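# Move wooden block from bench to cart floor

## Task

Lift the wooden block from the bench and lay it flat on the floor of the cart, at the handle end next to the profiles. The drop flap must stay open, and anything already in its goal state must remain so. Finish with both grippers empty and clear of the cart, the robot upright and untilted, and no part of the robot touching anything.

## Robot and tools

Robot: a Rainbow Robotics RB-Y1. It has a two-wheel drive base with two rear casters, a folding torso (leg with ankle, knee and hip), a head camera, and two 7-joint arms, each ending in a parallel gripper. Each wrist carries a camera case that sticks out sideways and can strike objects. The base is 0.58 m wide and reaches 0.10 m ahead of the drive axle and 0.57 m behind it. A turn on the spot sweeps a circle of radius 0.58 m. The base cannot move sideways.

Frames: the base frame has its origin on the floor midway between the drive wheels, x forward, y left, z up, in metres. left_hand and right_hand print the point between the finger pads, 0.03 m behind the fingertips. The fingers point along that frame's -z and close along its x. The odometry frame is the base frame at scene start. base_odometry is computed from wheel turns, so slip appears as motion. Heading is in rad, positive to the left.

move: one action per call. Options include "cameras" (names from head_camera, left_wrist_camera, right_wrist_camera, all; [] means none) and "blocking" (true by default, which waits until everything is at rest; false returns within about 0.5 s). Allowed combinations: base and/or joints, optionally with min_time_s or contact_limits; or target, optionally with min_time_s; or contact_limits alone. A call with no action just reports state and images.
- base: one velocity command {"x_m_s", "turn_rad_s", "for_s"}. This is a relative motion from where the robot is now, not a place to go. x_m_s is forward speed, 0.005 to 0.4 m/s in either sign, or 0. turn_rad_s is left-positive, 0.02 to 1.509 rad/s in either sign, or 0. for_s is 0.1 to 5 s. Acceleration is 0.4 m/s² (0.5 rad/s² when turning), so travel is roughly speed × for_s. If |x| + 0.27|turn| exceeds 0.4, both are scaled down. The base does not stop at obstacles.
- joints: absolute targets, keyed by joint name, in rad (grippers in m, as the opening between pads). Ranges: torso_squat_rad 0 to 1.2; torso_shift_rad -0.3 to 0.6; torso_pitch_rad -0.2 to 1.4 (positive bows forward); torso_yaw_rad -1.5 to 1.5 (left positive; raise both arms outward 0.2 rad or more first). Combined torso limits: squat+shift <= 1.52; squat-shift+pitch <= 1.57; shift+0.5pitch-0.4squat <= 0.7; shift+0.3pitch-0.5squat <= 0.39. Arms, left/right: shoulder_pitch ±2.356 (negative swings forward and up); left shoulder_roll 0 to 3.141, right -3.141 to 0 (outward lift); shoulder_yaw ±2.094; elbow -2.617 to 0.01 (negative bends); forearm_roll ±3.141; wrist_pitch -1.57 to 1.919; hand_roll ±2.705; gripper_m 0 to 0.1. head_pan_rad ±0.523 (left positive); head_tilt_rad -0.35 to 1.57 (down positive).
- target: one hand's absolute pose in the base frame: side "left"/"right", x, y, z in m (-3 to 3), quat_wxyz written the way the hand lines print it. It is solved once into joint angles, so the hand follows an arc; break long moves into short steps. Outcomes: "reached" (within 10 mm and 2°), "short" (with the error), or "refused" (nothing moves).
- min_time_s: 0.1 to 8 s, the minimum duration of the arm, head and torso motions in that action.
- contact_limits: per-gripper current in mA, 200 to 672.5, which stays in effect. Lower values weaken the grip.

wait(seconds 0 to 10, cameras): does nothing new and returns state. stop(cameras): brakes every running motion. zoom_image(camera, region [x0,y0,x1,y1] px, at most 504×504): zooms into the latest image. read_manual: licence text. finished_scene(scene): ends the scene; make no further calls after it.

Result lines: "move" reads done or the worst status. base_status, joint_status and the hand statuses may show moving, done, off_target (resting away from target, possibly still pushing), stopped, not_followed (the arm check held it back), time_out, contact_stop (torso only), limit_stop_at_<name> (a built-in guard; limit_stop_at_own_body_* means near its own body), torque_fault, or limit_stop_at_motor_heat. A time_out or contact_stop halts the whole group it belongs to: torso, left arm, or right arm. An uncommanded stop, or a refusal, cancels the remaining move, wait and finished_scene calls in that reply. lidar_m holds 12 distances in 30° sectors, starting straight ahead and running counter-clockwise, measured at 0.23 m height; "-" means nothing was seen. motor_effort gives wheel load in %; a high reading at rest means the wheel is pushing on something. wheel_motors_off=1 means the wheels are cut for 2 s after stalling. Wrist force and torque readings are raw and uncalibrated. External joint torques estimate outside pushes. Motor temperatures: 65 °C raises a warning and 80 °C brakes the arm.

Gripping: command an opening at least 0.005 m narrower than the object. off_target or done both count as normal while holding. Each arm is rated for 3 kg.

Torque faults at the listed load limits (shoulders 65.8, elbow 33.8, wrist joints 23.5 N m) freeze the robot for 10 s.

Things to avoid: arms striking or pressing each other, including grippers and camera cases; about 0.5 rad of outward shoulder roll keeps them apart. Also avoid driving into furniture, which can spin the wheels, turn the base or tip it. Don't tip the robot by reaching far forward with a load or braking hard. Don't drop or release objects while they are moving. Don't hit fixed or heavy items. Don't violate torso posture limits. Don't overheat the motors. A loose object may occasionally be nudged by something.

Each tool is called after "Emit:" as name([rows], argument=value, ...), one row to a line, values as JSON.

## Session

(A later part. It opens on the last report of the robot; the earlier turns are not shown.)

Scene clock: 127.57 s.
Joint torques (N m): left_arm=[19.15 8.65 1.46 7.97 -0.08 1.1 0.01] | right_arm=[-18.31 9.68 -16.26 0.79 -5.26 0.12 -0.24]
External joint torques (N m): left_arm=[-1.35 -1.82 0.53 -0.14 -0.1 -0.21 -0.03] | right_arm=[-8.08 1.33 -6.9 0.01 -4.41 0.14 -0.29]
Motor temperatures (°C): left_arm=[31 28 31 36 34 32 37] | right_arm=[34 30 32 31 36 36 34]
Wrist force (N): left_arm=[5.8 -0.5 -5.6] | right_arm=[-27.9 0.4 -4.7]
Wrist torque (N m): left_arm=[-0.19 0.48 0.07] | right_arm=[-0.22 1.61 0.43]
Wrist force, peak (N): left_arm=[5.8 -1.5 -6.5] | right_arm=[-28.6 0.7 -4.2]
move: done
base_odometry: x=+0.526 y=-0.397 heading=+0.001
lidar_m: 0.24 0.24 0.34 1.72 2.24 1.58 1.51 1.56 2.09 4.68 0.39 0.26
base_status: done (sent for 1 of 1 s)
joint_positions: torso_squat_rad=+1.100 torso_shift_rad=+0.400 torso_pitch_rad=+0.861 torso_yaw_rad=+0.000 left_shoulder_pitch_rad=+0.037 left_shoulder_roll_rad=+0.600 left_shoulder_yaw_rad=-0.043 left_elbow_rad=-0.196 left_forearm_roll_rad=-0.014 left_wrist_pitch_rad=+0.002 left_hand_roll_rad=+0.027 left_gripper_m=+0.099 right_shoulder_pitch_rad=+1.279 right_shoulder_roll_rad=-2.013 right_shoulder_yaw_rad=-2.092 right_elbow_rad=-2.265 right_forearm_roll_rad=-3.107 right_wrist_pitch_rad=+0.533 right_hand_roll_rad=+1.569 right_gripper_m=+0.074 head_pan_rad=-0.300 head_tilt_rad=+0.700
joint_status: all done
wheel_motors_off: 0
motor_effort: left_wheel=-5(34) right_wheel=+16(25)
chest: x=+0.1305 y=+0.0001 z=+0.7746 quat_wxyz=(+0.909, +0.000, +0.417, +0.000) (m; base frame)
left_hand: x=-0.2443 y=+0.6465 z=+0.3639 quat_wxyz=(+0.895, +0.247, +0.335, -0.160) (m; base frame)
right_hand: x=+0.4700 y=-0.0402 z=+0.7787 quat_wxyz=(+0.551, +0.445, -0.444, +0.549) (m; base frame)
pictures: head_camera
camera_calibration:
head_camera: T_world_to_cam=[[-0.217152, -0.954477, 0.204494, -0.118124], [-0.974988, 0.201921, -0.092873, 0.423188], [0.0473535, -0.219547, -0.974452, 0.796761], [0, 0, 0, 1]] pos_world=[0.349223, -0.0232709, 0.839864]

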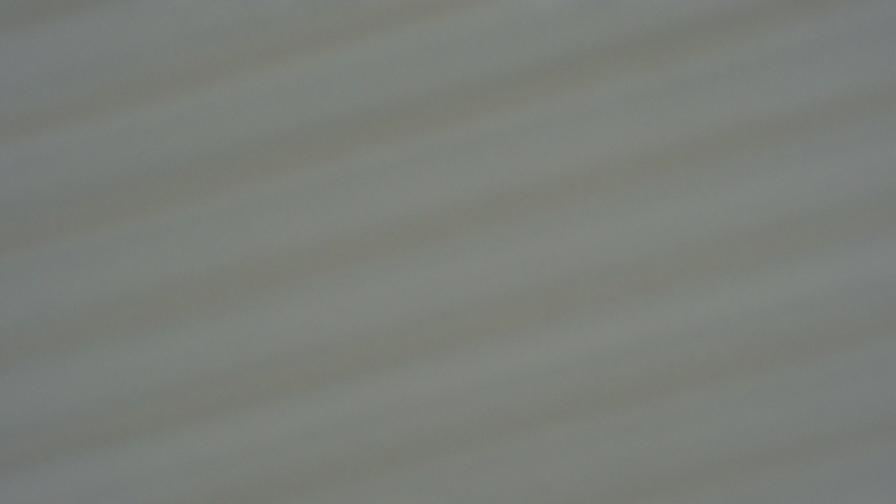

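Emit:
move(base={"x_m_s":0.1,"for_s":0.35}, cameras=[])

Emit:
move(target={"side":"right","x":0.445,"y":0.14,"z":0.70,"quat_wxyz":[0.5495,0.445,-0.445,0.5495]}, min_time_s=2.2, cameras=[])

Emit:
move(target={"side":"right","x":0.44,"y":0.12,"z":0.54,"quat_wxyz":[0.5495,0.445,-0.445,0.5495]}, min_time_s=2, cameras=["head_camera"])

Emit:
move(joints={"torso_yaw_rad":0.15,"head_pan_rad":0.1,"head_tilt_rad":0.6}, min_time_s=1.2, cameras=["head_camera"])

Scene clock: 130.60 s.
Joint torques (N m): left_arm=[19.02 8.68 2.1 8.06 -0.01 1.24 0.01] | right_arm=[-17.93 9.91 -16.3 0.67 -5.21 0.22 -0.23]
External joint torques (N m): left_arm=[-1.48 -1.79 1.16 -0.05 -0.03 -0.06 -0.04] | right_arm=[-7.7 1.57 -6.95 -0.06 -4.36 0.14 -0.27]
Motor temperatures (°C): left_arm=[31 28 31 36 34 32 37] | right_arm=[35 30 32 31 36 36 34]
Wrist force (N): left_arm=[5.9 -0.7 -5.8] | right_arm=[-28.0 0.2 -4.9]
Wrist torque (N m): left_arm=[-0.16 0.53 0.07] | right_arm=[-0.29 1.64 0.41]
Wrist force, peak (N): left_arm=[6.5 -0.3 -5.9] | right_arm=[-29.5 -1.1 -5.2]
move: done
base_odometry: x=+0.563 y=-0.397 heading=+0.001
lidar_m: 0.20 0.21 0.29 1.72 2.27 1.61 1.53 1.60 2.16 4.52 0.34 0.23
base_status: done (sent for 0.37 of 0.37 s)
joint_positions: torso_squat_rad=+1.100 torso_shift_rad=+0.400 torso_pitch_rad=+0.861 torso_yaw_rad=+0.000 left_shoulder_pitch_rad=+0.037 left_shoulder_roll_rad=+0.600 left_shoulder_yaw_rad=-0.043 left_elbow_rad=-0.196 left_forearm_roll_rad=-0.014 left_wrist_pitch_rad=+0.002 left_hand_roll_rad=+0.027 left_gripper_m=+0.099 right_shoulder_pitch_rad=+1.279 right_shoulder_roll_rad=-2.013 right_shoulder_yaw_rad=-2.092 right_elbow_rad=-2.265 right_forearm_roll_rad=-3.107 right_wrist_pitch_rad=+0.533 right_hand_roll_rad=+1.569 right_gripper_m=+0.074 head_pan_rad=-0.300 head_tilt_rad=+0.700
joint_status: not commanded
wheel_motors_off: 0
motor_effort: left_wheel=-1(18) right_wheel=+4(42)
chest: x=+0.1304 y=+0.0001 z=+0.7746 quat_wxyz=(+0.909, +0.000, +0.417, +0.000) (m; base frame)
left_hand: x=-0.2443 y=+0.6465 z=+0.3639 quat_wxyz=(+0.895, +0.247, +0.335, -0.160) (m; base frame)
right_hand: x=+0.4700 y=-0.0402 z=+0.7788 quat_wxyz=(+0.551, +0.445, -0.444, +0.549) (m; base frame)
pictures: none
No camera images: "cameras" was empty.

Scene clock: 133.13 s.
Joint torques (N m): left_arm=[18.69 8.92 1.76 8.06 -0.01 1.17 0.06] | right_arm=[-25.85 3.83 -18.86 -3.99 0.56 -1.02 -0.71]
External joint torques (N m): left_arm=[-1.81 -1.55 0.82 -0.05 -0.03 -0.13 0.02] | right_arm=[-9.37 -0.49 -8.49 -2.37 0.23 -0.71 -0.76]
Motor temperatures (°C): left_arm=[31 28 31 36 34 32 37] | right_arm=[35 30 32 31 36 36 34]
Wrist force (N): left_arm=[5.3 -1.0 -6.4] | right_arm=[-27.9 0.6 -5.1]
Wrist torque (N m): left_arm=[-0.15 0.40 0.05] | right_arm=[-0.27 1.63 0.40]
Wrist force, peak (N): left_arm=[5.7 -0.9 -6.6] | right_arm=[-29.5 0.3 -4.7]
move: done
base_odometry: x=+0.563 y=-0.397 heading=+0.001
lidar_m: 0.20 0.21 0.28 1.71 2.28 1.62 1.54 1.61 2.13 4.53 0.33 0.22
base_status: not commanded
joint_positions: torso_squat_rad=+1.100 torso_shift_rad=+0.400 torso_pitch_rad=+0.861 torso_yaw_rad=+0.000 left_shoulder_pitch_rad=+0.037 left_shoulder_roll_rad=+0.600 left_shoulder_yaw_rad=-0.043 left_elbow_rad=-0.196 left_forearm_roll_rad=-0.014 left_wrist_pitch_rad=+0.002 left_hand_roll_rad=+0.027 left_gripper_m=+0.099 right_shoulder_pitch_rad=+0.943 right_shoulder_roll_rad=-2.717 right_shoulder_yaw_rad=-1.613 right_elbow_rad=-2.196 right_forearm_roll_rad=-2.810 right_wrist_pitch_rad=-0.113 right_hand_roll_rad=+1.413 right_gripper_m=+0.074 head_pan_rad=-0.300 head_tilt_rad=+0.700
joint_status: all done
wheel_motors_off: 0
motor_effort: left_wheel=-1(2) right_wheel=+5(7)
chest: x=+0.1304 y=+0.0001 z=+0.7746 quat_wxyz=(+0.909, +0.000, +0.417, +0.000) (m; base frame)
left_hand: x=-0.2443 y=+0.6465 z=+0.3639 quat_wxyz=(+0.895, +0.247, +0.335, -0.160) (m; base frame)
right_hand: x=+0.4452 y=+0.1394 z=+0.6982 quat_wxyz=(+0.551, +0.445, -0.444, +0.549) (m; base frame)
right_hand_status: reached (checked arc, planned for 2.2 s): 2 mm and 0.2 deg off.
pictures: none
No camera images: "cameras" was empty.

Scene clock: 135.47 s.
Joint torques (N m): left_arm=[19.09 8.83 2.04 8.14 -0.18 1.18 -0.07] | right_arm=[-20.54 -1.54 -17.57 -15.24 -1.85 0.67 -0.27]
External joint torques (N m): left_arm=[-1.41 -1.64 1.1 0.03 -0.2 -0.12 -0.11] | right_arm=[-6.49 -5.87 -9.03 -8.94 -1.67 0.57 -0.32]
Motor temperatures (°C): left_arm=[31 28 31 36 34 32 37] | right_arm=[35 30 32 31 36 36 34]
Wrist force (N): left_arm=[5.5 -1.1 -5.5] | right_arm=[-27.7 0.4 -4.9]
Wrist torque (N m): left_arm=[-0.14 0.48 0.05] | right_arm=[-0.18 1.55 0.39]
Wrist force, peak (N): left_arm=[6.1 -0.6 -6.3] | right_arm=[-29.3 0.4 -5.4]
move: done
base_odometry: x=+0.563 y=-0.397 heading=+0.001
lidar_m: 0.19 0.21 0.28 1.71 2.28 1.62 1.54 1.61 2.14 4.51 0.33 0.23
base_status: not commanded
joint_positions: torso_squat_rad=+1.100 torso_shift_rad=+0.400 torso_pitch_rad=+0.861 torso_yaw_rad=+0.000 left_shoulder_pitch_rad=+0.037 left_shoulder_roll_rad=+0.600 left_shoulder_yaw_rad=-0.043 left_elbow_rad=-0.196 left_forearm_roll_rad=-0.014 left_wrist_pitch_rad=+0.002 left_hand_roll_rad=+0.027 left_gripper_m=+0.099 right_shoulder_pitch_rad=+1.651 right_shoulder_roll_rad=-2.898 right_shoulder_yaw_rad=-1.917 right_elbow_rad=-1.886 right_forearm_roll_rad=-2.444 right_wrist_pitch_rad=+0.149 right_hand_roll_rad=+1.626 right_gripper_m=+0.074 head_pan_rad=-0.300 head_tilt_rad=+0.700
joint_status: all done
wheel_motors_off: 0
motor_effort: left_wheel=-2(2) right_wheel=+6(7)
chest: x=+0.1304 y=+0.0001 z=+0.7746 quat_wxyz=(+0.909, +0.000, +0.417, +0.000) (m; base frame)
left_hand: x=-0.2443 y=+0.6465 z=+0.3638 quat_wxyz=(+0.895, +0.247, +0.335, -0.160) (m; base frame)
right_hand: x=+0.4404 y=+0.1184 z=+0.5377 quat_wxyz=(+0.553, +0.442, -0.443, +0.550) (m; base frame)
right_hand_status: reached (checked arc, planned for 2.0 s): 3 mm and 0.6 deg off.
pictures: head_camera
camera_calibration:
head_camera: T_world_to_cam=[[-0.217268, -0.954433, 0.204578, -0.118153], [-0.974963, 0.202025, -0.0929144, 0.423216], [0.0473505, -0.219644, -0.97443, 0.796742], [0, 0, 0, 1]] pos_world=[0.349223, -0.0232703, 0.839864]

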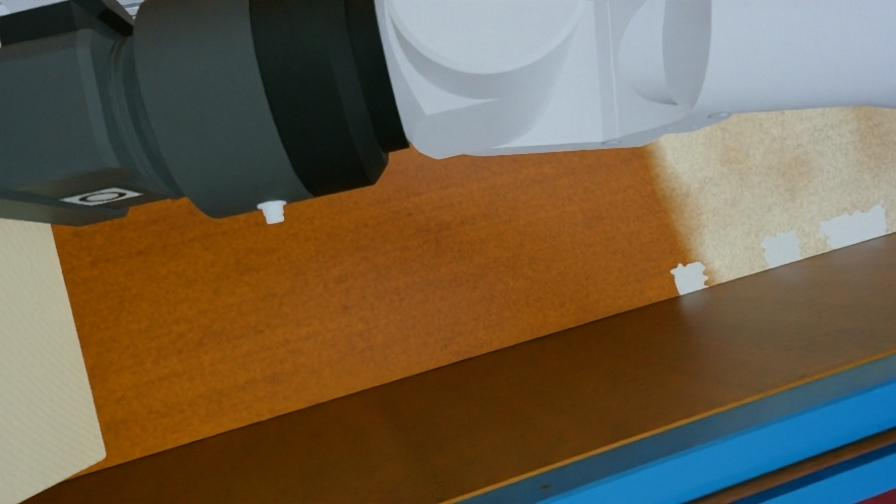

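Scene clock: 136.97 s.
Joint torques (N m): left_arm=[18.75 11.04 2.09 8.05 0.01 1.14 -0.03] | right_arm=[-21.5 -3.92 -17.79 -15.85 -1.74 0.71 -0.39]
External joint torques (N m): left_arm=[-1.56 -2.14 0.92 -0.06 -0.02 -0.18 -0.08] | right_arm=[-6.7 -6.15 -9.17 -9.2 -1.55 0.62 -0.44]
Motor temperatures (°C): left_arm=[31 28 31 36 34 32 37] | right_arm=[35 30 32 31 36 36 34]
Wrist force (N): left_arm=[4.7 -1.7 -6.0] | right_arm=[-28.1 0.9 -2.1]
Wrist torque (N m): left_arm=[-0.05 0.35 0.02] | right_arm=[-0.24 1.60 0.41]
Wrist force, peak (N): left_arm=[5.6 -1.6 -6.2] | right_arm=[-29.2 0.7 -1.6]
move: done
base_odometry: x=+0.563 y=-0.397 heading=+0.001
lidar_m: 0.20 0.21 0.29 1.72 2.26 1.62 1.54 1.62 2.16 4.52 0.34 0.24
base_status: not commanded
joint_positions: torso_squat_rad=+1.100 torso_shift_rad=+0.400 torso_pitch_rad=+0.861 torso_yaw_rad=+0.150 left_shoulder_pitch_rad=+0.037 left_shoulder_roll_rad=+0.600 left_shoulder_yaw_rad=-0.043 left_elbow_rad=-0.196 left_forearm_roll_rad=-0.014 left_wrist_pitch_rad=+0.002 left_hand_roll_rad=+0.027 left_gripper_m=+0.099 right_shoulder_pitch_rad=+1.651 right_shoulder_roll_rad=-2.898 right_shoulder_yaw_rad=-1.917 right_elbow_rad=-1.886 right_forearm_roll_rad=-2.444 right_wrist_pitch_rad=+0.149 right_hand_roll_rad=+1.626 right_gripper_m=+0.074 head_pan_rad=+0.100 head_tilt_rad=+0.600
joint_status: all done
wheel_motors_off: 0
motor_effort: left_wheel=-1(2) right_wheel=+6(7)
chest: x=+0.1304 y=+0.0001 z=+0.7746 quat_wxyz=(+0.906, +0.031, +0.416, +0.068) (m; base frame)
left_hand: x=-0.3077 y=+0.6493 z=+0.4377 quat_wxyz=(+0.886, +0.281, +0.355, -0.096) (m; base frame)
right_hand: x=+0.4261 y=+0.1741 z=+0.5543 quat_wxyz=(+0.499, +0.494, -0.452, +0.550) (m; base frame)
pictures: head_camera
camera_calibration:
head_camera: T_world_to_cam=[[0.138374, -0.968029, -0.209221, 0.147167], [-0.979533, -0.102588, -0.173181, 0.496172], [0.146181, 0.228903, -0.962411, 0.756171], [0, 0, 0, 1]] pos_world=[0.355115, 0.0202735, 0.844466]

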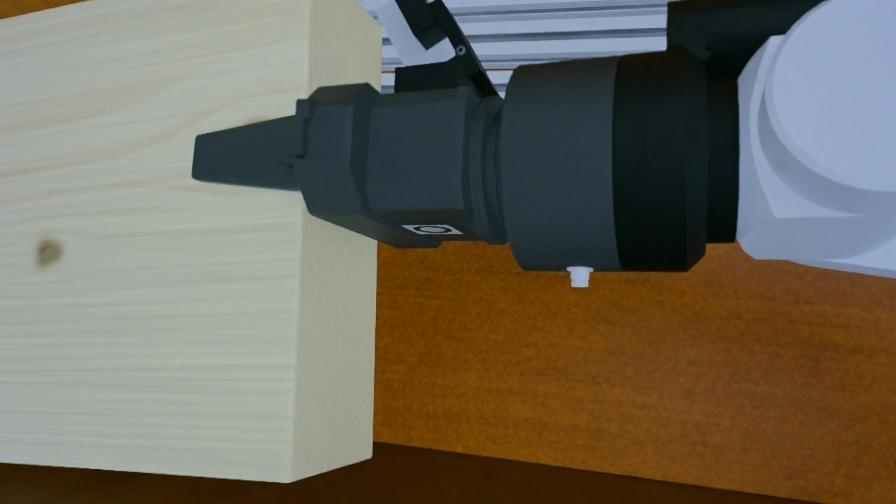

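Emit:
move(target={"side":"right","x":0.43,"y":0.175,"z":0.46,"quat_wxyz":[0.5457,0.4481,-0.4419,0.5533]}, min_time_s=2, cameras=["head_camera"])

Scene clock: 142.37 s.
Joint torques (N m): left_arm=[18.69 11.38 2.08 7.98 -0.06 1.25 0.1] | right_arm=[-20.61 -6.87 -15.5 -17.69 -1.79 1.64 -0.18]
External joint torques (N m): left_arm=[-1.63 -1.81 0.9 -0.13 -0.09 -0.08 0.05] | right_arm=[-6.91 -8.12 -8.23 -10.29 -1.58 1.36 -0.22]
Motor temperatures (°C): left_arm=[31 28 31 36 34 32 37] | right_arm=[35 30 32 32 36 36 34]
Wrist force (N): left_arm=[5.6 -1.8 -5.5] | right_arm=[-28.1 0.2 -4.7]
Wrist torque (N m): left_arm=[-0.04 0.46 0.04] | right_arm=[-0.23 1.51 0.40]
Wrist force, peak (N): left_arm=[5.8 -1.7 -5.9] | right_arm=[-29.1 0.5 -1.8]
move: done
base_odometry: x=+0.563 y=-0.397 heading=+0.001
lidar_m: 0.20 0.21 0.29 1.73 2.28 1.62 1.54 1.61 2.14 4.51 0.35 0.24
base_status: not commanded
joint_positions: torso_squat_rad=+1.100 torso_shift_rad=+0.400 torso_pitch_rad=+0.861 torso_yaw_rad=+0.150 left_shoulder_pitch_rad=+0.037 left_shoulder_roll_rad=+0.600 left_shoulder_yaw_rad=-0.043 left_elbow_rad=-0.196 left_forearm_roll_rad=-0.014 left_wrist_pitch_rad=+0.002 left_hand_roll_rad=+0.027 left_gripper_m=+0.099 right_shoulder_pitch_rad=+1.801 right_shoulder_roll_rad=-3.013 right_shoulder_yaw_rad=-1.930 right_elbow_rad=-1.670 right_forearm_roll_rad=-2.379 right_wrist_pitch_rad=+0.150 right_hand_roll_rad=+1.731 right_gripper_m=+0.074 head_pan_rad=+0.100 head_tilt_rad=+0.600
joint_status: all done
wheel_motors_off: 0
motor_effort: left_wheel=-1(2) right_wheel=+6(7)
chest: x=+0.1304 y=+0.0001 z=+0.7746 quat_wxyz=(+0.906, +0.031, +0.416, +0.068) (m; base frame)
left_hand: x=-0.3077 y=+0.6493 z=+0.4377 quat_wxyz=(+0.886, +0.281, +0.355, -0.096) (m; base frame)
right_hand: x=+0.4302 y=+0.1731 z=+0.4573 quat_wxyz=(+0.549, +0.445, -0.440, +0.554) (m; base frame)
right_hand_status: reached (checked arc, planned for 2.0 s): 3 mm and 0.6 deg off.
pictures: head_camera
camera_calibration:
head_camera: T_world_to_cam=[[0.138374, -0.968029, -0.209221, 0.147167], [-0.979533, -0.102588, -0.173181, 0.496172], [0.146181, 0.228903, -0.962411, 0.756171], [0, 0, 0, 1]] pos_world=[0.355115, 0.0202735, 0.844466]

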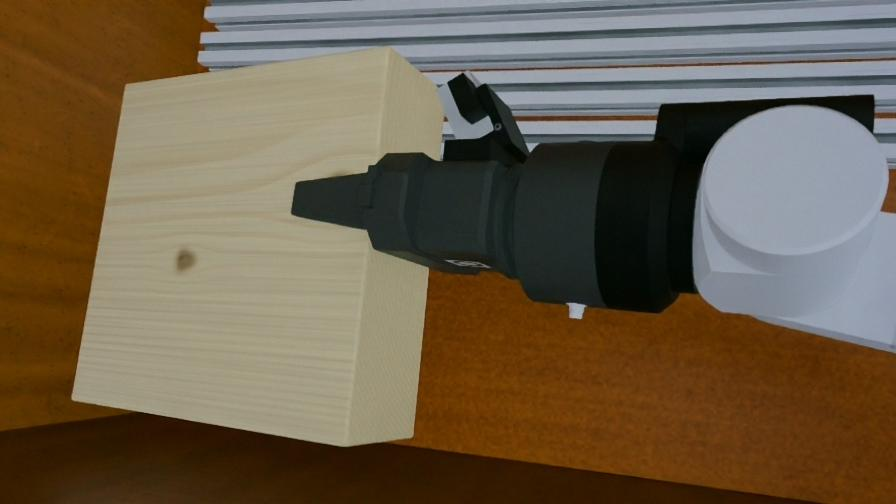

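Emit:
move(target={"side":"right","x":0.426,"y":0.192,"z":0.395,"quat_wxyz":[0.5457,0.4481,-0.4419,0.5533]}, min_time_s=2, cameras=["head_camera"])

Scene clock: 148.33 s.
Joint torques (N m): left_arm=[18.6 11.1 2.06 8.11 -0.09 1.25 -0.02] | right_arm=[-15.23 -2.38 -5.23 -6.91 -2.35 1.17 -1.75]
External joint torques (N m): left_arm=[-1.7 -2.1 0.88 0.01 -0.12 -0.07 -0.07] | right_arm=[-0.77 -2.24 1.64 -0.31 -2.07 -0.25 -1.8]
Motor temperatures (°C): left_arm=[31 28 31 36 34 32 37] | right_arm=[35 30 32 32 36 36 34]
Wrist force (N): left_arm=[5.5 -1.6 -5.3] | right_arm=[-9.3 1.1 3.6]
Wrist torque (N m): left_arm=[-0.10 0.46 -0.01] | right_arm=[-0.85 -1.71 1.85]
Wrist force, peak (N): left_arm=[5.8 -1.9 -6.0] | right_arm=[-28.8 0.5 -5.3]
move: short
base_odometry: x=+0.563 y=-0.397 heading=+0.001
lidar_m: 0.20 0.21 0.28 1.71 2.26 1.63 1.54 1.62 2.14 4.54 0.34 0.23
base_status: not commanded
joint_positions: torso_squat_rad=+1.100 torso_shift_rad=+0.400 torso_pitch_rad=+0.860 torso_yaw_rad=+0.150 left_shoulder_pitch_rad=+0.037 left_shoulder_roll_rad=+0.600 left_shoulder_yaw_rad=-0.043 left_elbow_rad=-0.196 left_forearm_roll_rad=-0.014 left_wrist_pitch_rad=+0.002 left_hand_roll_rad=+0.027 left_gripper_m=+0.099 right_shoulder_pitch_rad=+1.719 right_shoulder_roll_rad=-3.140 right_shoulder_yaw_rad=-1.754 right_elbow_rad=-1.400 right_forearm_roll_rad=-3.140 right_wrist_pitch_rad=+0.196 right_hand_roll_rad=+2.471 right_gripper_m=+0.074 head_pan_rad=+0.100 head_tilt_rad=+0.600
joint_status: all done
wheel_motors_off: 0
motor_effort: left_wheel=-2(2) right_wheel=+5(7)
chest: x=+0.1302 y=+0.0000 z=+0.7748 quat_wxyz=(+0.906, +0.031, +0.416, +0.068) (m; base frame)
left_hand: x=-0.3077 y=+0.6493 z=+0.4376 quat_wxyz=(+0.887, +0.281, +0.354, -0.096) (m; base frame)
right_hand: x=+0.4263 y=+0.1905 z=+0.3961 quat_wxyz=(+0.559, +0.430, -0.422, +0.570) (m; base frame)
right_hand_status: short (checked arc, as near as the solve gets, planned for 2.0 s): 2 mm and 3.9 deg off. The place is met; only the turn is off.
pictures: head_camera
camera_calibration:
head_camera: T_world_to_cam=[[0.138471, -0.968017, -0.209212, 0.147249], [-0.9794, -0.102497, -0.173985, 0.496575], [0.146977, 0.228994, -0.962268, 0.756193], [0, 0, 0, 1]] pos_world=[0.354813, 0.0202736, 0.844863]

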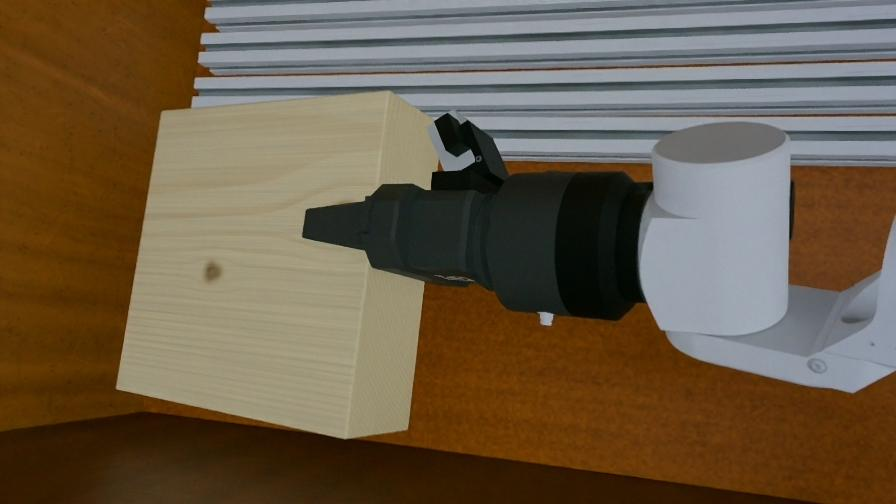

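Emit:
move(target={"side":"right","x":0.426,"y":0.182,"z":0.372,"quat_wxyz":[0.559,0.43,-0.422,0.57]}, min_time_s=1.5, cameras=["head_camera"])

Scene clock: 153.93 s.
Joint torques (N m): left_arm=[18.75 11.46 2.14 8.1 -0.03 1.14 0] | right_arm=[-9.93 8.24 -1.66 5.33 -2.96 -6.22 -3.24]
External joint torques (N m): left_arm=[-1.54 -1.76 0.96 0.01 -0.06 -0.19 -0.05] | right_arm=[4.48 8.26 5.1 11.67 -2.7 -7.61 -3.29]
Motor temperatures (°C): left_arm=[31 28 31 36 34 32 37] | right_arm=[35 30 32 32 36 37 34]
Wrist force (N): left_arm=[5.4 -1.9 -5.9] | right_arm=[6.7 7.4 6.6]
Wrist torque (N m): left_arm=[-0.06 0.41 0.03] | right_arm=[0.09 -5.25 2.90]
Wrist force, peak (N): left_arm=[5.6 -2.2 -6.4] | right_arm=[7.3 8.2 6.5]
move: short
base_odometry: x=+0.563 y=-0.397 heading=+0.001
lidar_m: 0.20 0.21 0.29 1.73 2.27 1.62 1.54 1.60 2.16 4.52 0.34 0.23
base_status: not commanded
joint_positions: torso_squat_rad=+1.100 torso_shift_rad=+0.400 torso_pitch_rad=+0.860 torso_yaw_rad=+0.150 left_shoulder_pitch_rad=+0.037 left_shoulder_roll_rad=+0.600 left_shoulder_yaw_rad=-0.043 left_elbow_rad=-0.196 left_forearm_roll_rad=-0.014 left_wrist_pitch_rad=+0.002 left_hand_roll_rad=+0.027 left_gripper_m=+0.099 right_shoulder_pitch_rad=+1.712 right_shoulder_roll_rad=-3.143 right_shoulder_yaw_rad=-1.718 right_elbow_rad=-1.366 right_forearm_roll_rad=-3.140 right_wrist_pitch_rad=+0.186 right_hand_roll_rad=+2.466 right_gripper_m=+0.079 head_pan_rad=+0.100 head_tilt_rad=+0.600
joint_status: all done
wheel_motors_off: 0
motor_effort: left_wheel=+0(2) right_wheel=+5(8)
chest: x=+0.1300 y=+0.0000 z=+0.7749 quat_wxyz=(+0.906, +0.031, +0.416, +0.068) (m; base frame)
left_hand: x=-0.3078 y=+0.6493 z=+0.4377 quat_wxyz=(+0.887, +0.281, +0.354, -0.096) (m; base frame)
right_hand: x=+0.4248 y=+0.1827 z=+0.3757 quat_wxyz=(+0.568, +0.415, -0.407, +0.582) (m; base frame)
right_hand_status: short (checked arc, as near as the solve gets, planned for 1.5 s): 4 mm and 3.0 deg off. The place is met; only the turn is off.
pictures: head_camera
camera_calibration:
head_camera: T_world_to_cam=[[0.138717, -0.967936, -0.209424, 0.147311], [-0.979305, -0.102601, -0.174456, 0.49677], [0.147375, 0.22929, -0.962137, 0.756177], [0, 0, 0, 1]] pos_world=[0.354613, 0.0201726, 0.845061]

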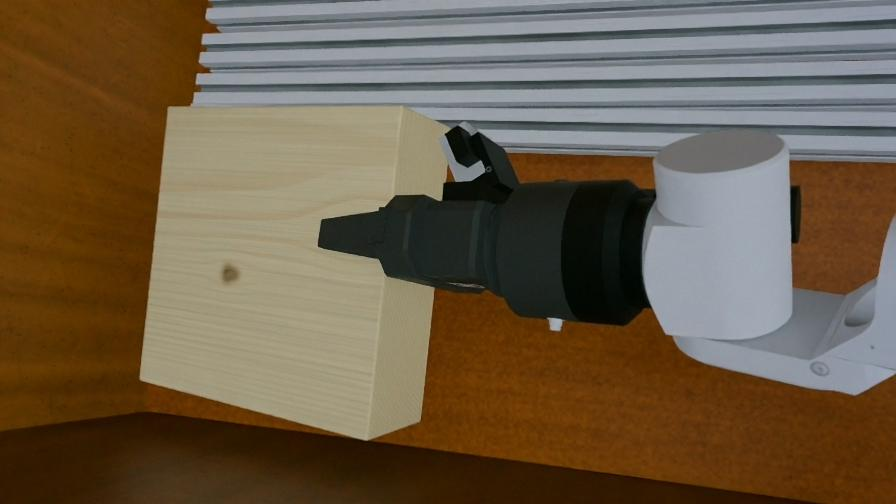

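Emit:
move(target={"side":"right","x":0.408,"y":0.172,"z":0.415,"quat_wxyz":[0.5495,0.445,-0.445,0.5495]}, min_time_s=1.5, cameras=["head_camera"])

Emit:
move(target={"side":"right","x":0.408,"y":0.172,"z":0.385,"quat_wxyz":[0.5495,0.445,-0.445,0.5495]}, min_time_s=1.2, cameras=["head_camera"])

Scene clock: 159.93 s.
Joint torques (N m): left_arm=[18.79 11.23 1.86 8.06 -0.02 1.19 0.06] | right_arm=[-19.28 -5.02 -14.17 -19.18 -0.89 7.76 0.29]
External joint torques (N m): left_arm=[-1.52 -1.96 0.68 -0.04 -0.05 -0.13 0.02] | right_arm=[-6.75 -5.54 -7.84 -11.79 -0.62 6.21 0.25]
Motor temperatures (°C): left_arm=[31 28 31 36 34 32 37] | right_arm=[35 30 32 32 36 37 34]
Wrist force (N): left_arm=[5.1 -1.0 -5.4] | right_arm=[-27.2 -0.1 -4.8]
Wrist torque (N m): left_arm=[-0.13 0.41 0.03] | right_arm=[-0.03 1.74 -0.24]
Wrist force, peak (N): left_arm=[5.8 -2.1 -6.1] | right_arm=[-28.4 1.5 -6.5]
move: done
base_odometry: x=+0.563 y=-0.397 heading=+0.001
lidar_m: 0.20 0.21 0.29 1.71 2.26 1.61 1.54 1.61 2.16 4.50 0.34 0.24
base_status: not commanded
joint_positions: torso_squat_rad=+1.100 torso_shift_rad=+0.400 torso_pitch_rad=+0.861 torso_yaw_rad=+0.150 left_shoulder_pitch_rad=+0.037 left_shoulder_roll_rad=+0.600 left_shoulder_yaw_rad=-0.043 left_elbow_rad=-0.196 left_forearm_roll_rad=-0.014 left_wrist_pitch_rad=+0.002 left_hand_roll_rad=+0.027 left_gripper_m=+0.099 right_shoulder_pitch_rad=+1.844 right_shoulder_roll_rad=-3.068 right_shoulder_yaw_rad=-1.844 right_elbow_rad=-1.540 right_forearm_roll_rad=-3.138 right_wrist_pitch_rad=+0.191 right_hand_roll_rad=+2.554 right_gripper_m=+0.075 head_pan_rad=+0.100 head_tilt_rad=+0.600
joint_status: all done
wheel_motors_off: 0
motor_effort: left_wheel=-1(3) right_wheel=+5(8)
chest: x=+0.1303 y=+0.0001 z=+0.7747 quat_wxyz=(+0.906, +0.031, +0.416, +0.068) (m; base frame)
left_hand: x=-0.3077 y=+0.6493 z=+0.4376 quat_wxyz=(+0.887, +0.281, +0.355, -0.096) (m; base frame)
right_hand: x=+0.4084 y=+0.1703 z=+0.4117 quat_wxyz=(+0.552, +0.444, -0.442, +0.551) (m; base frame)
right_hand_status: reached (checked arc, planned for 1.5 s): 4 mm and 0.5 deg off.
pictures: head_camera
camera_calibration:
head_camera: T_world_to_cam=[[0.138444, -0.96803, -0.209168, 0.147243], [-0.979478, -0.102595, -0.173482, 0.496238], [0.146476, 0.228893, -0.962368, 0.756132], [0, 0, 0, 1]] pos_world=[0.354914, 0.0203735, 0.844565]

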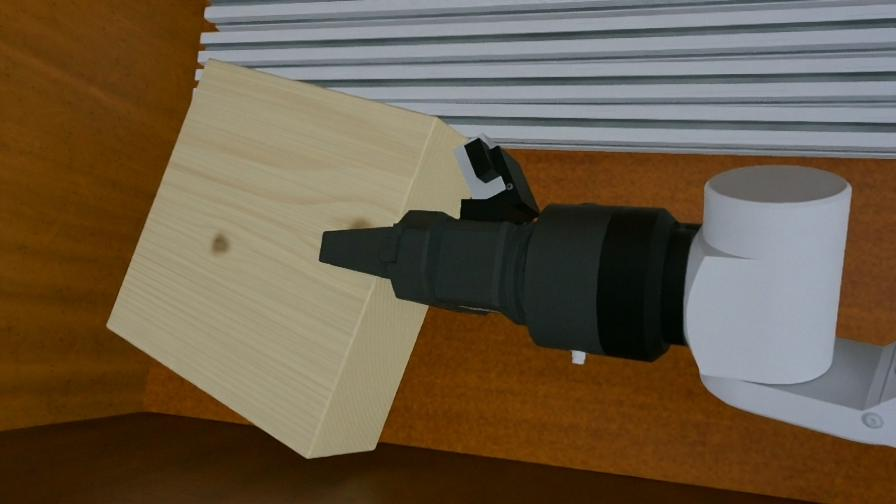

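Scene clock: 161.47 s.
Joint torques (N m): left_arm=[18.52 11.17 2.02 7.86 -0.05 1.22 0.01] | right_arm=[-2.68 -12.53 -9.6 -12.53 -1.61 4.42 -0.9]
External joint torques (N m): left_arm=[-1.79 -2.01 0.84 -0.24 -0.08 -0.1 -0.03] | right_arm=[9.72 -12.56 -3.82 -5.33 -1.25 2.84 -0.95]
Motor temperatures (°C): left_arm=[31 28 31 36 34 32 37] | right_arm=[34 30 32 32 36 37 34]
Wrist force (N): left_arm=[5.4 -1.7 -5.3] | right_arm=[-18.1 0.6 2.6]
Wrist torque (N m): left_arm=[-0.07 0.43 0.02] | right_arm=[-0.80 -0.02 0.94]
Wrist force, peak (N): left_arm=[6.2 -1.8 -5.5] | right_arm=[-28.7 -0.1 -4.4]
move: done
base_odometry: x=+0.563 y=-0.397 heading=+0.001
lidar_m: 0.20 0.21 0.27 1.71 2.28 1.63 1.54 1.61 2.15 4.51 0.35 0.23
base_status: not commanded
joint_positions: torso_squat_rad=+1.100 torso_shift_rad=+0.400 torso_pitch_rad=+0.860 torso_yaw_rad=+0.150 left_shoulder_pitch_rad=+0.037 left_shoulder_roll_rad=+0.600 left_shoulder_yaw_rad=-0.043 left_elbow_rad=-0.196 left_forearm_roll_rad=-0.014 left_wrist_pitch_rad=+0.002 left_hand_roll_rad=+0.027 left_gripper_m=+0.099 right_shoulder_pitch_rad=+1.873 right_shoulder_roll_rad=-3.132 right_shoulder_yaw_rad=-1.857 right_elbow_rad=-1.389 right_forearm_roll_rad=-3.125 right_wrist_pitch_rad=+0.289 right_hand_roll_rad=+2.590 right_gripper_m=+0.074 head_pan_rad=+0.100 head_tilt_rad=+0.600
joint_status: all done
wheel_motors_off: 0
motor_effort: left_wheel=-5(5) right_wheel=-18(20)
chest: x=+0.1303 y=+0.0002 z=+0.7748 quat_wxyz=(+0.906, +0.031, +0.416, +0.068) (m; base frame)
left_hand: x=-0.3079 y=+0.6492 z=+0.4375 quat_wxyz=(+0.887, +0.281, +0.355, -0.096) (m; base frame)
right_hand: x=+0.4098 y=+0.1707 z=+0.3843 quat_wxyz=(+0.550, +0.442, -0.445, +0.551) (m; base frame)
right_hand_status: reached (checked arc, planned for 1.2 s): 2 mm and 0.4 deg off.
pictures: head_camera
camera_calibration:
head_camera: T_world_to_cam=[[0.138772, -0.968044, -0.208883, 0.147121], [-0.979386, -0.10289, -0.173828, 0.496559], [0.146782, 0.2287, -0.962368, 0.756174], [0, 0, 0, 1]] pos_world=[0.354914, 0.0205731, 0.844764]

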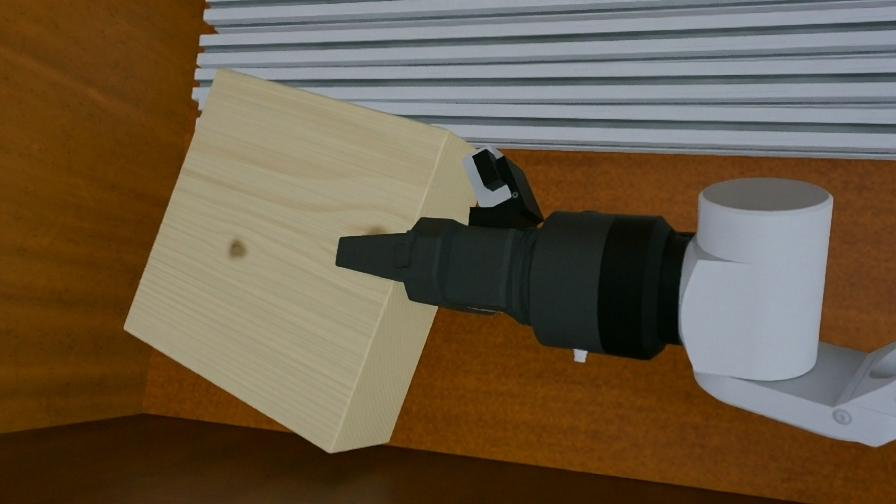

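Emit:
move(target={"side":"right","x":0.412,"y":0.165,"z":0.445,"quat_wxyz":[0.5495,0.445,-0.445,0.5495]}, min_time_s=1.2, cameras=[])

Emit:
move(target={"side":"right","x":0.415,"y":0.182,"z":0.445,"quat_wxyz":[0.4581,0.5084,-0.371,0.6277]}, min_time_s=2, cameras=["head_camera"])

Scene clock: 167.07 s.
Joint torques (N m): left_arm=[18.66 11.46 1.79 8.08 -0.08 1.22 0.2] | right_arm=[-21.91 -4.22 -11.89 -19.01 -0.94 7.4 -0.04]
External joint torques (N m): left_arm=[-1.65 -1.73 0.62 -0.03 -0.11 -0.11 0.16] | right_arm=[-9.25 -5.57 -5.03 -11.59 -0.73 5.89 -0.09]
Motor temperatures (°C): left_arm=[31 28 31 36 34 32 37] | right_arm=[34 30 32 32 36 37 34]
Wrist force (N): left_arm=[4.7 -1.4 -5.4] | right_arm=[-27.8 0.1 -4.5]
Wrist torque (N m): left_arm=[-0.11 0.36 0.00] | right_arm=[-0.07 1.73 -0.22]
Wrist force, peak (N): left_arm=[5.6 -2.7 -6.2] | right_arm=[-30.4 -0.4 -5.1]
move: done
base_odometry: x=+0.563 y=-0.397 heading=+0.001
lidar_m: 0.20 0.21 0.28 1.72 2.28 1.62 1.54 1.61 2.16 4.51 0.35 0.22
base_status: not commanded
joint_positions: torso_squat_rad=+1.100 torso_shift_rad=+0.400 torso_pitch_rad=+0.861 torso_yaw_rad=+0.150 left_shoulder_pitch_rad=+0.037 left_shoulder_roll_rad=+0.600 left_shoulder_yaw_rad=-0.043 left_elbow_rad=-0.196 left_forearm_roll_rad=-0.014 left_wrist_pitch_rad=+0.002 left_hand_roll_rad=+0.027 left_gripper_m=+0.099 right_shoulder_pitch_rad=+1.816 right_shoulder_roll_rad=-2.991 right_shoulder_yaw_rad=-1.846 right_elbow_rad=-1.681 right_forearm_roll_rad=-3.141 right_wrist_pitch_rad=+0.122 right_hand_roll_rad=+2.510 right_gripper_m=+0.074 head_pan_rad=+0.100 head_tilt_rad=+0.600
joint_status: all done
wheel_motors_off: 0
motor_effort: left_wheel=-1(5) right_wheel=+2(19)
chest: x=+0.1304 y=+0.0001 z=+0.7747 quat_wxyz=(+0.906, +0.031, +0.416, +0.068) (m; base frame)
left_hand: x=-0.3078 y=+0.6493 z=+0.4376 quat_wxyz=(+0.887, +0.281, +0.355, -0.096) (m; base frame)
right_hand: x=+0.4120 y=+0.1631 z=+0.4419 quat_wxyz=(+0.550, +0.445, -0.445, +0.549) (m; base frame)
right_hand_status: reached (checked arc, planned for 1.2 s): 4 mm and 0.1 deg off.
pictures: none
No camera images: "cameras" was empty.

Scene clock: 169.40 s.
Joint torques (N m): left_arm=[18.6 10.99 1.99 8.17 -0.05 1.06 0.04] | right_arm=[-26.9 -4.76 -15.11 -12.05 -3.07 6.08 -0.07]
External joint torques (N m): left_arm=[-1.72 -2.19 0.81 0.07 -0.08 -0.26 -0.01] | right_arm=[-9.78 -6.02 -6.85 -7.49 -2.39 4.85 -0.12]
Motor temperatures (°C): left_arm=[32 28 31 36 34 32 37] | right_arm=[34 30 32 32 36 37 34]
Wrist force (N): left_arm=[5.6 -1.5 -4.5] | right_arm=[-27.7 -0.1 -4.9]
Wrist torque (N m): left_arm=[-0.06 0.46 0.02] | right_arm=[-0.06 1.72 -0.23]
Wrist force, peak (N): left_arm=[5.2 -2.3 -6.7] | right_arm=[-28.9 0.1 -4.0]
move: done
base_odometry: x=+0.563 y=-0.397 heading=+0.001
lidar_m: 0.20 0.21 0.28 1.71 2.27 1.61 1.54 1.61 2.15 4.52 0.34 0.23
base_status: not commanded
joint_positions: torso_squat_rad=+1.100 torso_shift_rad=+0.400 torso_pitch_rad=+0.861 torso_yaw_rad=+0.150 left_shoulder_pitch_rad=+0.037 left_shoulder_roll_rad=+0.600 left_shoulder_yaw_rad=-0.043 left_elbow_rad=-0.196 left_forearm_roll_rad=-0.014 left_wrist_pitch_rad=+0.002 left_hand_roll_rad=+0.027 left_gripper_m=+0.099 right_shoulder_pitch_rad=+1.447 right_shoulder_roll_rad=-3.079 right_shoulder_yaw_rad=-1.534 right_elbow_rad=-1.380 right_forearm_roll_rad=-3.136 right_wrist_pitch_rad=+0.495 right_hand_roll_rad=+2.301 right_gripper_m=+0.074 head_pan_rad=+0.100 head_tilt_rad=+0.600
joint_status: all done
wheel_motors_off: 0
motor_effort: left_wheel=-1(1) right_wheel=+6(6)
chest: x=+0.1304 y=+0.0001 z=+0.7747 quat_wxyz=(+0.906, +0.031, +0.416, +0.068) (m; base frame)
left_hand: x=-0.3078 y=+0.6493 z=+0.4376 quat_wxyz=(+0.887, +0.281, +0.355, -0.096) (m; base frame)
right_hand: x=+0.4154 y=+0.1802 z=+0.4428 quat_wxyz=(+0.461, +0.505, -0.370, +0.628) (m; base frame)
right_hand_status: reached (checked arc, planned for 2.0 s): 3 mm and 0.5 deg off.
pictures: head_camera
camera_calibration:
head_camera: T_world_to_cam=[[0.138507, -0.968041, -0.209077, 0.147129], [-0.979484, -0.102695, -0.173395, 0.496266], [0.146382, 0.228804, -0.962404, 0.756183], [0, 0, 0, 1]] pos_world=[0.355015, 0.0203734, 0.844565]

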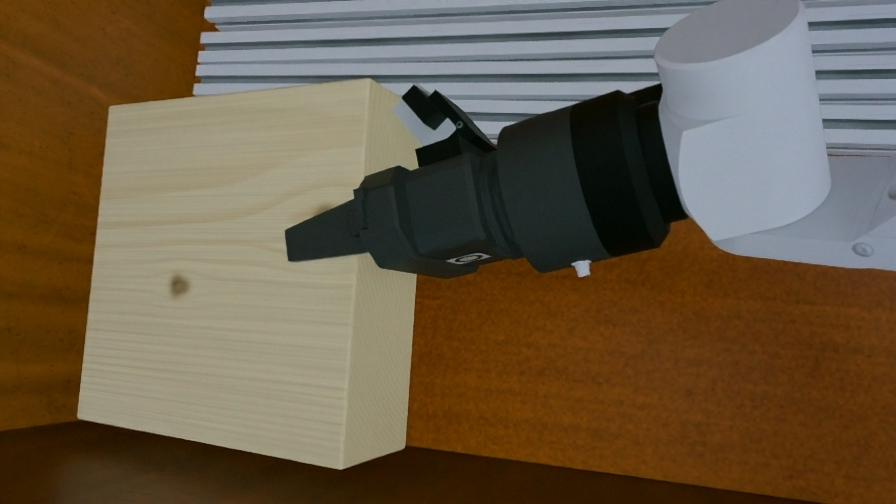

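Emit:
move(target={"side":"right","x":0.42,"y":0.182,"z":0.385,"quat_wxyz":[0.4581,0.5084,-0.371,0.6277]}, min_time_s=1.8, cameras=["head_camera"])

Scene clock: 173.23 s.
Joint torques (N m): left_arm=[18.74 11.16 2.01 8.08 0.03 1.3 -0.01] | right_arm=[-16.01 -4.17 -7.09 -5.81 1.47 0.17 1.69]
External joint torques (N m): left_arm=[-1.56 -2.04 0.84 -0.03 0 -0.02 -0.05] | right_arm=[0.17 -4.76 0.33 -0.83 1.98 -1.06 1.64]
Motor temperatures (°C): left_arm=[32 28 31 36 34 32 37] | right_arm=[35 30 32 32 36 37 34]
Wrist force (N): left_arm=[5.6 -1.6 -5.7] | right_arm=[-8.2 -2.7 8.8]
Wrist torque (N m): left_arm=[-0.08 0.48 0.04] | right_arm=[0.49 -2.40 -1.71]
Wrist force, peak (N): left_arm=[6.0 -2.0 -5.6] | right_arm=[-28.2 0.5 -7.3]
move: short
base_odometry: x=+0.563 y=-0.397 heading=+0.001
lidar_m: 0.20 0.21 0.29 1.71 2.27 1.60 1.54 1.60 2.14 4.52 0.35 0.23
base_status: not commanded
joint_positions: torso_squat_rad=+1.100 torso_shift_rad=+0.400 torso_pitch_rad=+0.860 torso_yaw_rad=+0.150 left_shoulder_pitch_rad=+0.037 left_shoulder_roll_rad=+0.600 left_shoulder_yaw_rad=-0.043 left_elbow_rad=-0.196 left_forearm_roll_rad=-0.014 left_wrist_pitch_rad=+0.002 left_hand_roll_rad=+0.027 left_gripper_m=+0.099 right_shoulder_pitch_rad=+1.553 right_shoulder_roll_rad=-3.140 right_shoulder_yaw_rad=-1.571 right_elbow_rad=-1.289 right_forearm_roll_rad=-3.089 right_wrist_pitch_rad=+0.373 right_hand_roll_rad=+2.355 right_gripper_m=+0.074 head_pan_rad=+0.100 head_tilt_rad=+0.600
joint_status: all done
wheel_motors_off: 0
motor_effort: left_wheel=-2(3) right_wheel=+5(7)
chest: x=+0.1303 y=+0.0000 z=+0.7748 quat_wxyz=(+0.906, +0.031, +0.416, +0.068) (m; base frame)
left_hand: x=-0.3076 y=+0.6493 z=+0.4377 quat_wxyz=(+0.887, +0.281, +0.355, -0.096) (m; base frame)
right_hand: x=+0.4204 y=+0.1802 z=+0.3859 quat_wxyz=(+0.506, +0.446, -0.379, +0.634) (m; base frame)
right_hand_status: short (checked arc, as near as the solve gets, planned for 1.8 s): 2 mm and 9.1 deg off. The place is met; only the turn is off.
pictures: head_camera
camera_calibration:
head_camera: T_world_to_cam=[[0.138325, -0.968026, -0.209263, 0.14731], [-0.97945, -0.102395, -0.173761, 0.496483], [0.146778, 0.228998, -0.962297, 0.756177], [0, 0, 0, 1]] pos_world=[0.354913, 0.0202738, 0.844764]

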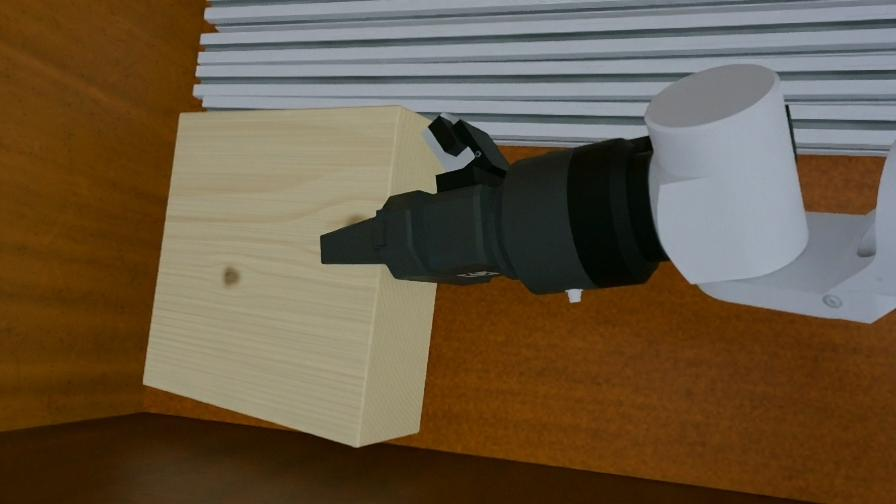

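Emit:
move(target={"side":"right","x":0.418,"y":0.178,"z":0.368,"quat_wxyz":[0.506,0.446,-0.379,0.634]}, min_time_s=1.5, cameras=["head_camera"])

Scene clock: 178.27 s.
Joint torques (N m): left_arm=[18.95 11.14 2.02 8.05 -0.01 1.13 0.02] | right_arm=[-7.61 0.02 2.09 -2.71 4.26 -3.3 3.06]
External joint torques (N m): left_arm=[-1.35 -2.07 0.85 -0.05 -0.04 -0.2 -0.02] | right_arm=[8.07 -0.41 9.32 2.5 4.65 -4.54 3.01]
Motor temperatures (°C): left_arm=[32 28 31 36 34 32 37] | right_arm=[35 30 32 32 36 37 34]
Wrist force (N): left_arm=[5.8 -0.8 -5.6] | right_arm=[6.7 -10.3 17.7]
Wrist torque (N m): left_arm=[-0.18 0.51 0.02] | right_arm=[-0.38 -5.58 -2.93]
Wrist force, peak (N): left_arm=[6.3 -2.0 -5.7] | right_arm=[7.1 -10.5 17.9]
move: short
base_odometry: x=+0.563 y=-0.397 heading=+0.001
lidar_m: 0.20 0.20 0.28 1.72 2.27 1.63 1.54 1.60 2.14 4.51 0.35 0.23
base_status: not commanded
joint_positions: torso_squat_rad=+1.100 torso_shift_rad=+0.400 torso_pitch_rad=+0.860 torso_yaw_rad=+0.150 left_shoulder_pitch_rad=+0.037 left_shoulder_roll_rad=+0.600 left_shoulder_yaw_rad=-0.043 left_elbow_rad=-0.196 left_forearm_roll_rad=-0.014 left_wrist_pitch_rad=+0.002 left_hand_roll_rad=+0.027 left_gripper_m=+0.099 right_shoulder_pitch_rad=+1.583 right_shoulder_roll_rad=-3.141 right_shoulder_yaw_rad=-1.573 right_elbow_rad=-1.310 right_forearm_roll_rad=-3.111 right_wrist_pitch_rad=+0.287 right_hand_roll_rad=+2.405 right_gripper_m=+0.078 head_pan_rad=+0.100 head_tilt_rad=+0.600
joint_status: all done
wheel_motors_off: 0
motor_effort: left_wheel=-4(5) right_wheel=+7(7)
chest: x=+0.1301 y=-0.0001 z=+0.7749 quat_wxyz=(+0.906, +0.031, +0.416, +0.068) (m; base frame)
left_hand: x=-0.3075 y=+0.6494 z=+0.4378 quat_wxyz=(+0.887, +0.281, +0.354, -0.096) (m; base frame)
right_hand: x=+0.4191 y=+0.1776 z=+0.3711 quat_wxyz=(+0.524, +0.420, -0.382, +0.635) (m; base frame)
right_hand_status: short (checked arc, as near as the solve gets, planned for 1.5 s): 3 mm and 3.6 deg off. The place is met; only the turn is off.
pictures: head_camera
camera_calibration:
head_camera: T_world_to_cam=[[0.138378, -0.967969, -0.209493, 0.147359], [-0.979368, -0.102288, -0.174284, 0.49671], [0.147273, 0.229288, -0.962153, 0.75614], [0, 0, 0, 1]] pos_world=[0.354713, 0.0200735, 0.844961]

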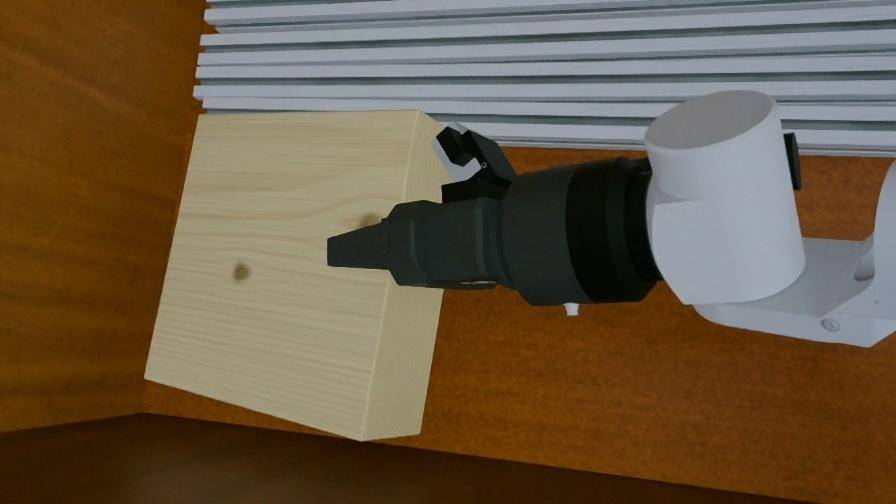

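Emit:
move(joints={"right_gripper_m":0.1}, cameras=["head_camera"])

Scene clock: 179.87 s.
Joint torques (N m): left_arm=[18.59 11.31 1.72 8.07 -0.05 1.09 0.1] | right_arm=[-17.67 -0.36 -7.96 -7.96 -0.3 2.47 0.41]
External joint torques (N m): left_arm=[-1.71 -1.89 0.55 -0.03 -0.08 -0.24 0.06] | right_arm=[-2.07 -0.8 -0.77 -2.75 0.09 1.23 0.36]
Motor temperatures (°C): left_arm=[32 28 31 36 34 32 37] | right_arm=[34 30 32 32 36 37 34]
Wrist force (N): left_arm=[4.5 -1.4 -5.3] | right_arm=[-15.1 1.2 -2.2]
Wrist torque (N m): left_arm=[-0.13 0.35 0.04] | right_arm=[-0.34 -0.76 -0.33]
Wrist force, peak (N): left_arm=[6.1 -2.0 -5.4] | right_arm=[6.7 -10.1 18.1]
move: done
base_odometry: x=+0.563 y=-0.397 heading=+0.001
lidar_m: 0.20 0.21 0.29 1.72 2.27 1.61 1.54 1.59 2.15 4.51 0.34 0.24
base_status: not commanded
joint_positions: torso_squat_rad=+1.100 torso_shift_rad=+0.400 torso_pitch_rad=+0.860 torso_yaw_rad=+0.150 left_shoulder_pitch_rad=+0.037 left_shoulder_roll_rad=+0.600 left_shoulder_yaw_rad=-0.043 left_elbow_rad=-0.196 left_forearm_roll_rad=-0.014 left_wrist_pitch_rad=+0.002 left_hand_roll_rad=+0.027 left_gripper_m=+0.099 right_shoulder_pitch_rad=+1.586 right_shoulder_roll_rad=-3.141 right_shoulder_yaw_rad=-1.571 right_elbow_rad=-1.309 right_forearm_roll_rad=-3.110 right_wrist_pitch_rad=+0.285 right_hand_roll_rad=+2.406 right_gripper_m=+0.099 head_pan_rad=+0.100 head_tilt_rad=+0.600
joint_status: all done
wheel_motors_off: 0
motor_effort: left_wheel=-1(5) right_wheel=+6(7)
chest: x=+0.1302 y=+0.0000 z=+0.7748 quat_wxyz=(+0.906, +0.031, +0.416, +0.068) (m; base frame)
left_hand: x=-0.3077 y=+0.6493 z=+0.4377 quat_wxyz=(+0.887, +0.281, +0.355, -0.096) (m; base frame)
right_hand: x=+0.4179 y=+0.1764 z=+0.3684 quat_wxyz=(+0.525, +0.419, -0.380, +0.636) (m; base frame)
pictures: head_camera
camera_calibration:
head_camera: T_world_to_cam=[[0.138432, -0.967994, -0.209341, 0.14735], [-0.979435, -0.102484, -0.173793, 0.496409], [0.146777, 0.229094, -0.962275, 0.756171], [0, 0, 0, 1]] pos_world=[0.354814, 0.0202734, 0.844763]

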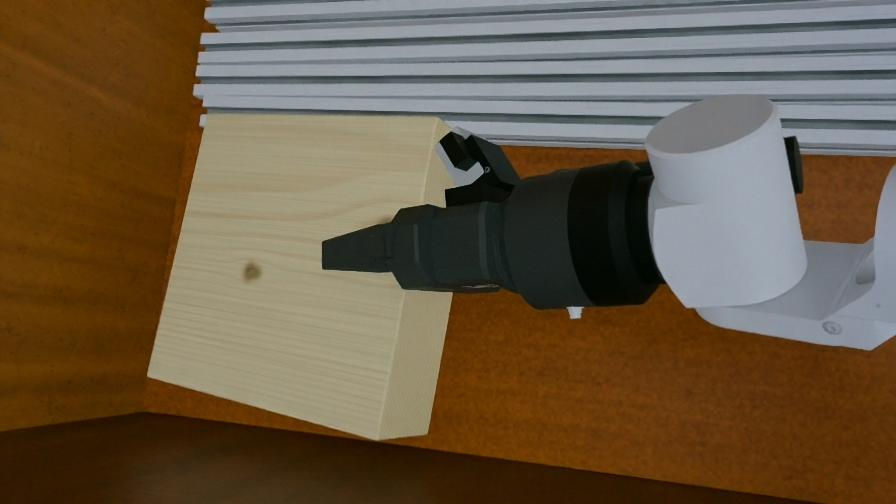

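Emit:
move(target={"side":"right","x":0.429,"y":0.10,"z":0.358,"quat_wxyz":[0.525,0.419,-0.38,0.636]}, min_time_s=2.2, cameras=["head_camera","right_wrist_camera"])

Scene clock: 183.73 s.
Joint torques (N m): left_arm=[18.85 11.08 1.86 8.09 -0.02 1.25 -0.09] | right_arm=[-13.23 6.07 -8.49 -5.91 -0.94 1.6 0.25]
External joint torques (N m): left_arm=[-1.45 -2.12 0.69 -0.01 -0.05 -0.08 -0.13] | right_arm=[0.95 2.57 -1.67 -1.02 -0.44 0.27 0.21]
Motor temperatures (°C): left_arm=[32 28 31 36 34 32 37] | right_arm=[34 30 32 31 36 37 34]
Wrist force (N): left_arm=[4.5 -1.0 -5.2] | right_arm=[-6.2 1.0 -1.3]
Wrist torque (N m): left_arm=[-0.13 0.33 0.03] | right_arm=[-0.15 -0.31 -0.12]
Wrist force, peak (N): left_arm=[5.9 -2.8 -5.8] | right_arm=[-15.7 2.9 -7.8]
move: done
base_odometry: x=+0.563 y=-0.397 heading=+0.001
lidar_m: 0.20 0.21 0.28 1.72 2.27 1.62 1.54 1.60 2.15 4.52 0.33 0.24
base_status: not commanded
joint_positions: torso_squat_rad=+1.100 torso_shift_rad=+0.400 torso_pitch_rad=+0.860 torso_yaw_rad=+0.150 left_shoulder_pitch_rad=+0.037 left_shoulder_roll_rad=+0.600 left_shoulder_yaw_rad=-0.043 left_elbow_rad=-0.196 left_forearm_roll_rad=-0.014 left_wrist_pitch_rad=+0.002 left_hand_roll_rad=+0.027 left_gripper_m=+0.099 right_shoulder_pitch_rad=+1.657 right_shoulder_roll_rad=-2.949 right_shoulder_yaw_rad=-1.596 right_elbow_rad=-1.376 right_forearm_roll_rad=-3.115 right_wrist_pitch_rad=+0.409 right_hand_roll_rad=+2.474 right_gripper_m=+0.099 head_pan_rad=+0.100 head_tilt_rad=+0.600
joint_status: all done
wheel_motors_off: 0
motor_effort: left_wheel=-1(2) right_wheel=+5(7)
chest: x=+0.1302 y=+0.0000 z=+0.7748 quat_wxyz=(+0.906, +0.031, +0.416, +0.068) (m; base frame)
left_hand: x=-0.3077 y=+0.6493 z=+0.4377 quat_wxyz=(+0.887, +0.281, +0.355, -0.096) (m; base frame)
right_hand: x=+0.4289 y=+0.1009 z=+0.3578 quat_wxyz=(+0.525, +0.419, -0.380, +0.636) (m; base frame)
right_hand_status: reached (checked arc, planned for 2.2 s): 1 mm and 0.1 deg off.
pictures: head_camera, right_wrist_camera
camera_calibration:
head_camera: T_world_to_cam=[[0.138465, -0.967994, -0.209322, 0.147322], [-0.979416, -0.102495, -0.173895, 0.496488], [0.146875, 0.229091, -0.96226, 0.756124], [0, 0, 0, 1]] pos_world=[0.354814, 0.0202733, 0.844763]
right_wrist_camera: T_world_to_cam=[[0.123442, -0.320261, -0.939252, 0.314098], [-0.777242, -0.619663, 0.10914, 0.383821], [-0.616973, 0.716554, -0.325413, 0.380926], [0, 0, 0, 1]] pos_world=[0.49457, 0.065479, 0.377085]

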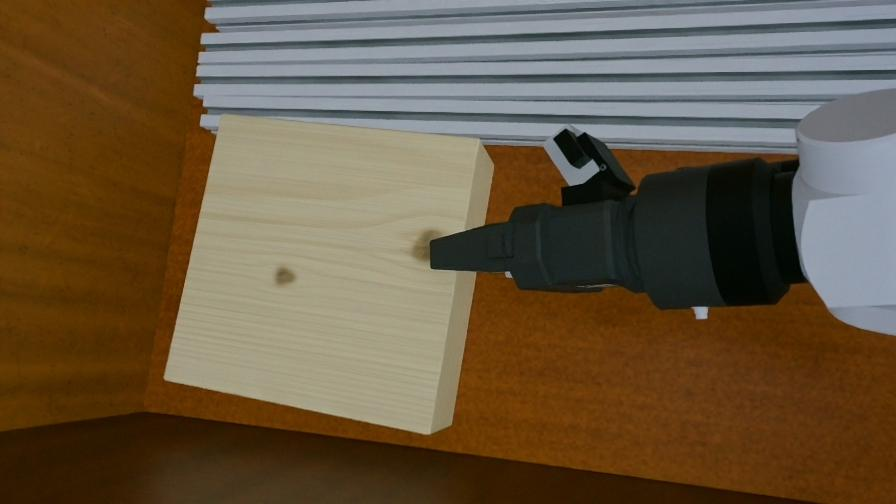

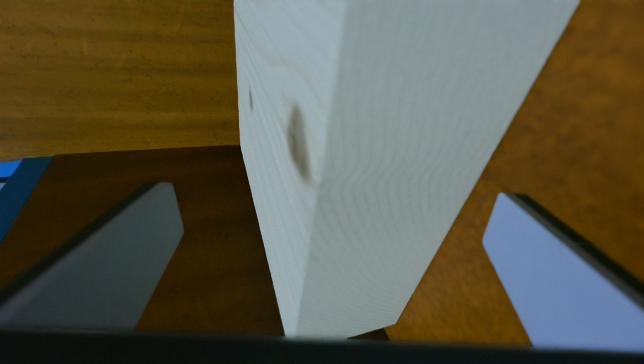

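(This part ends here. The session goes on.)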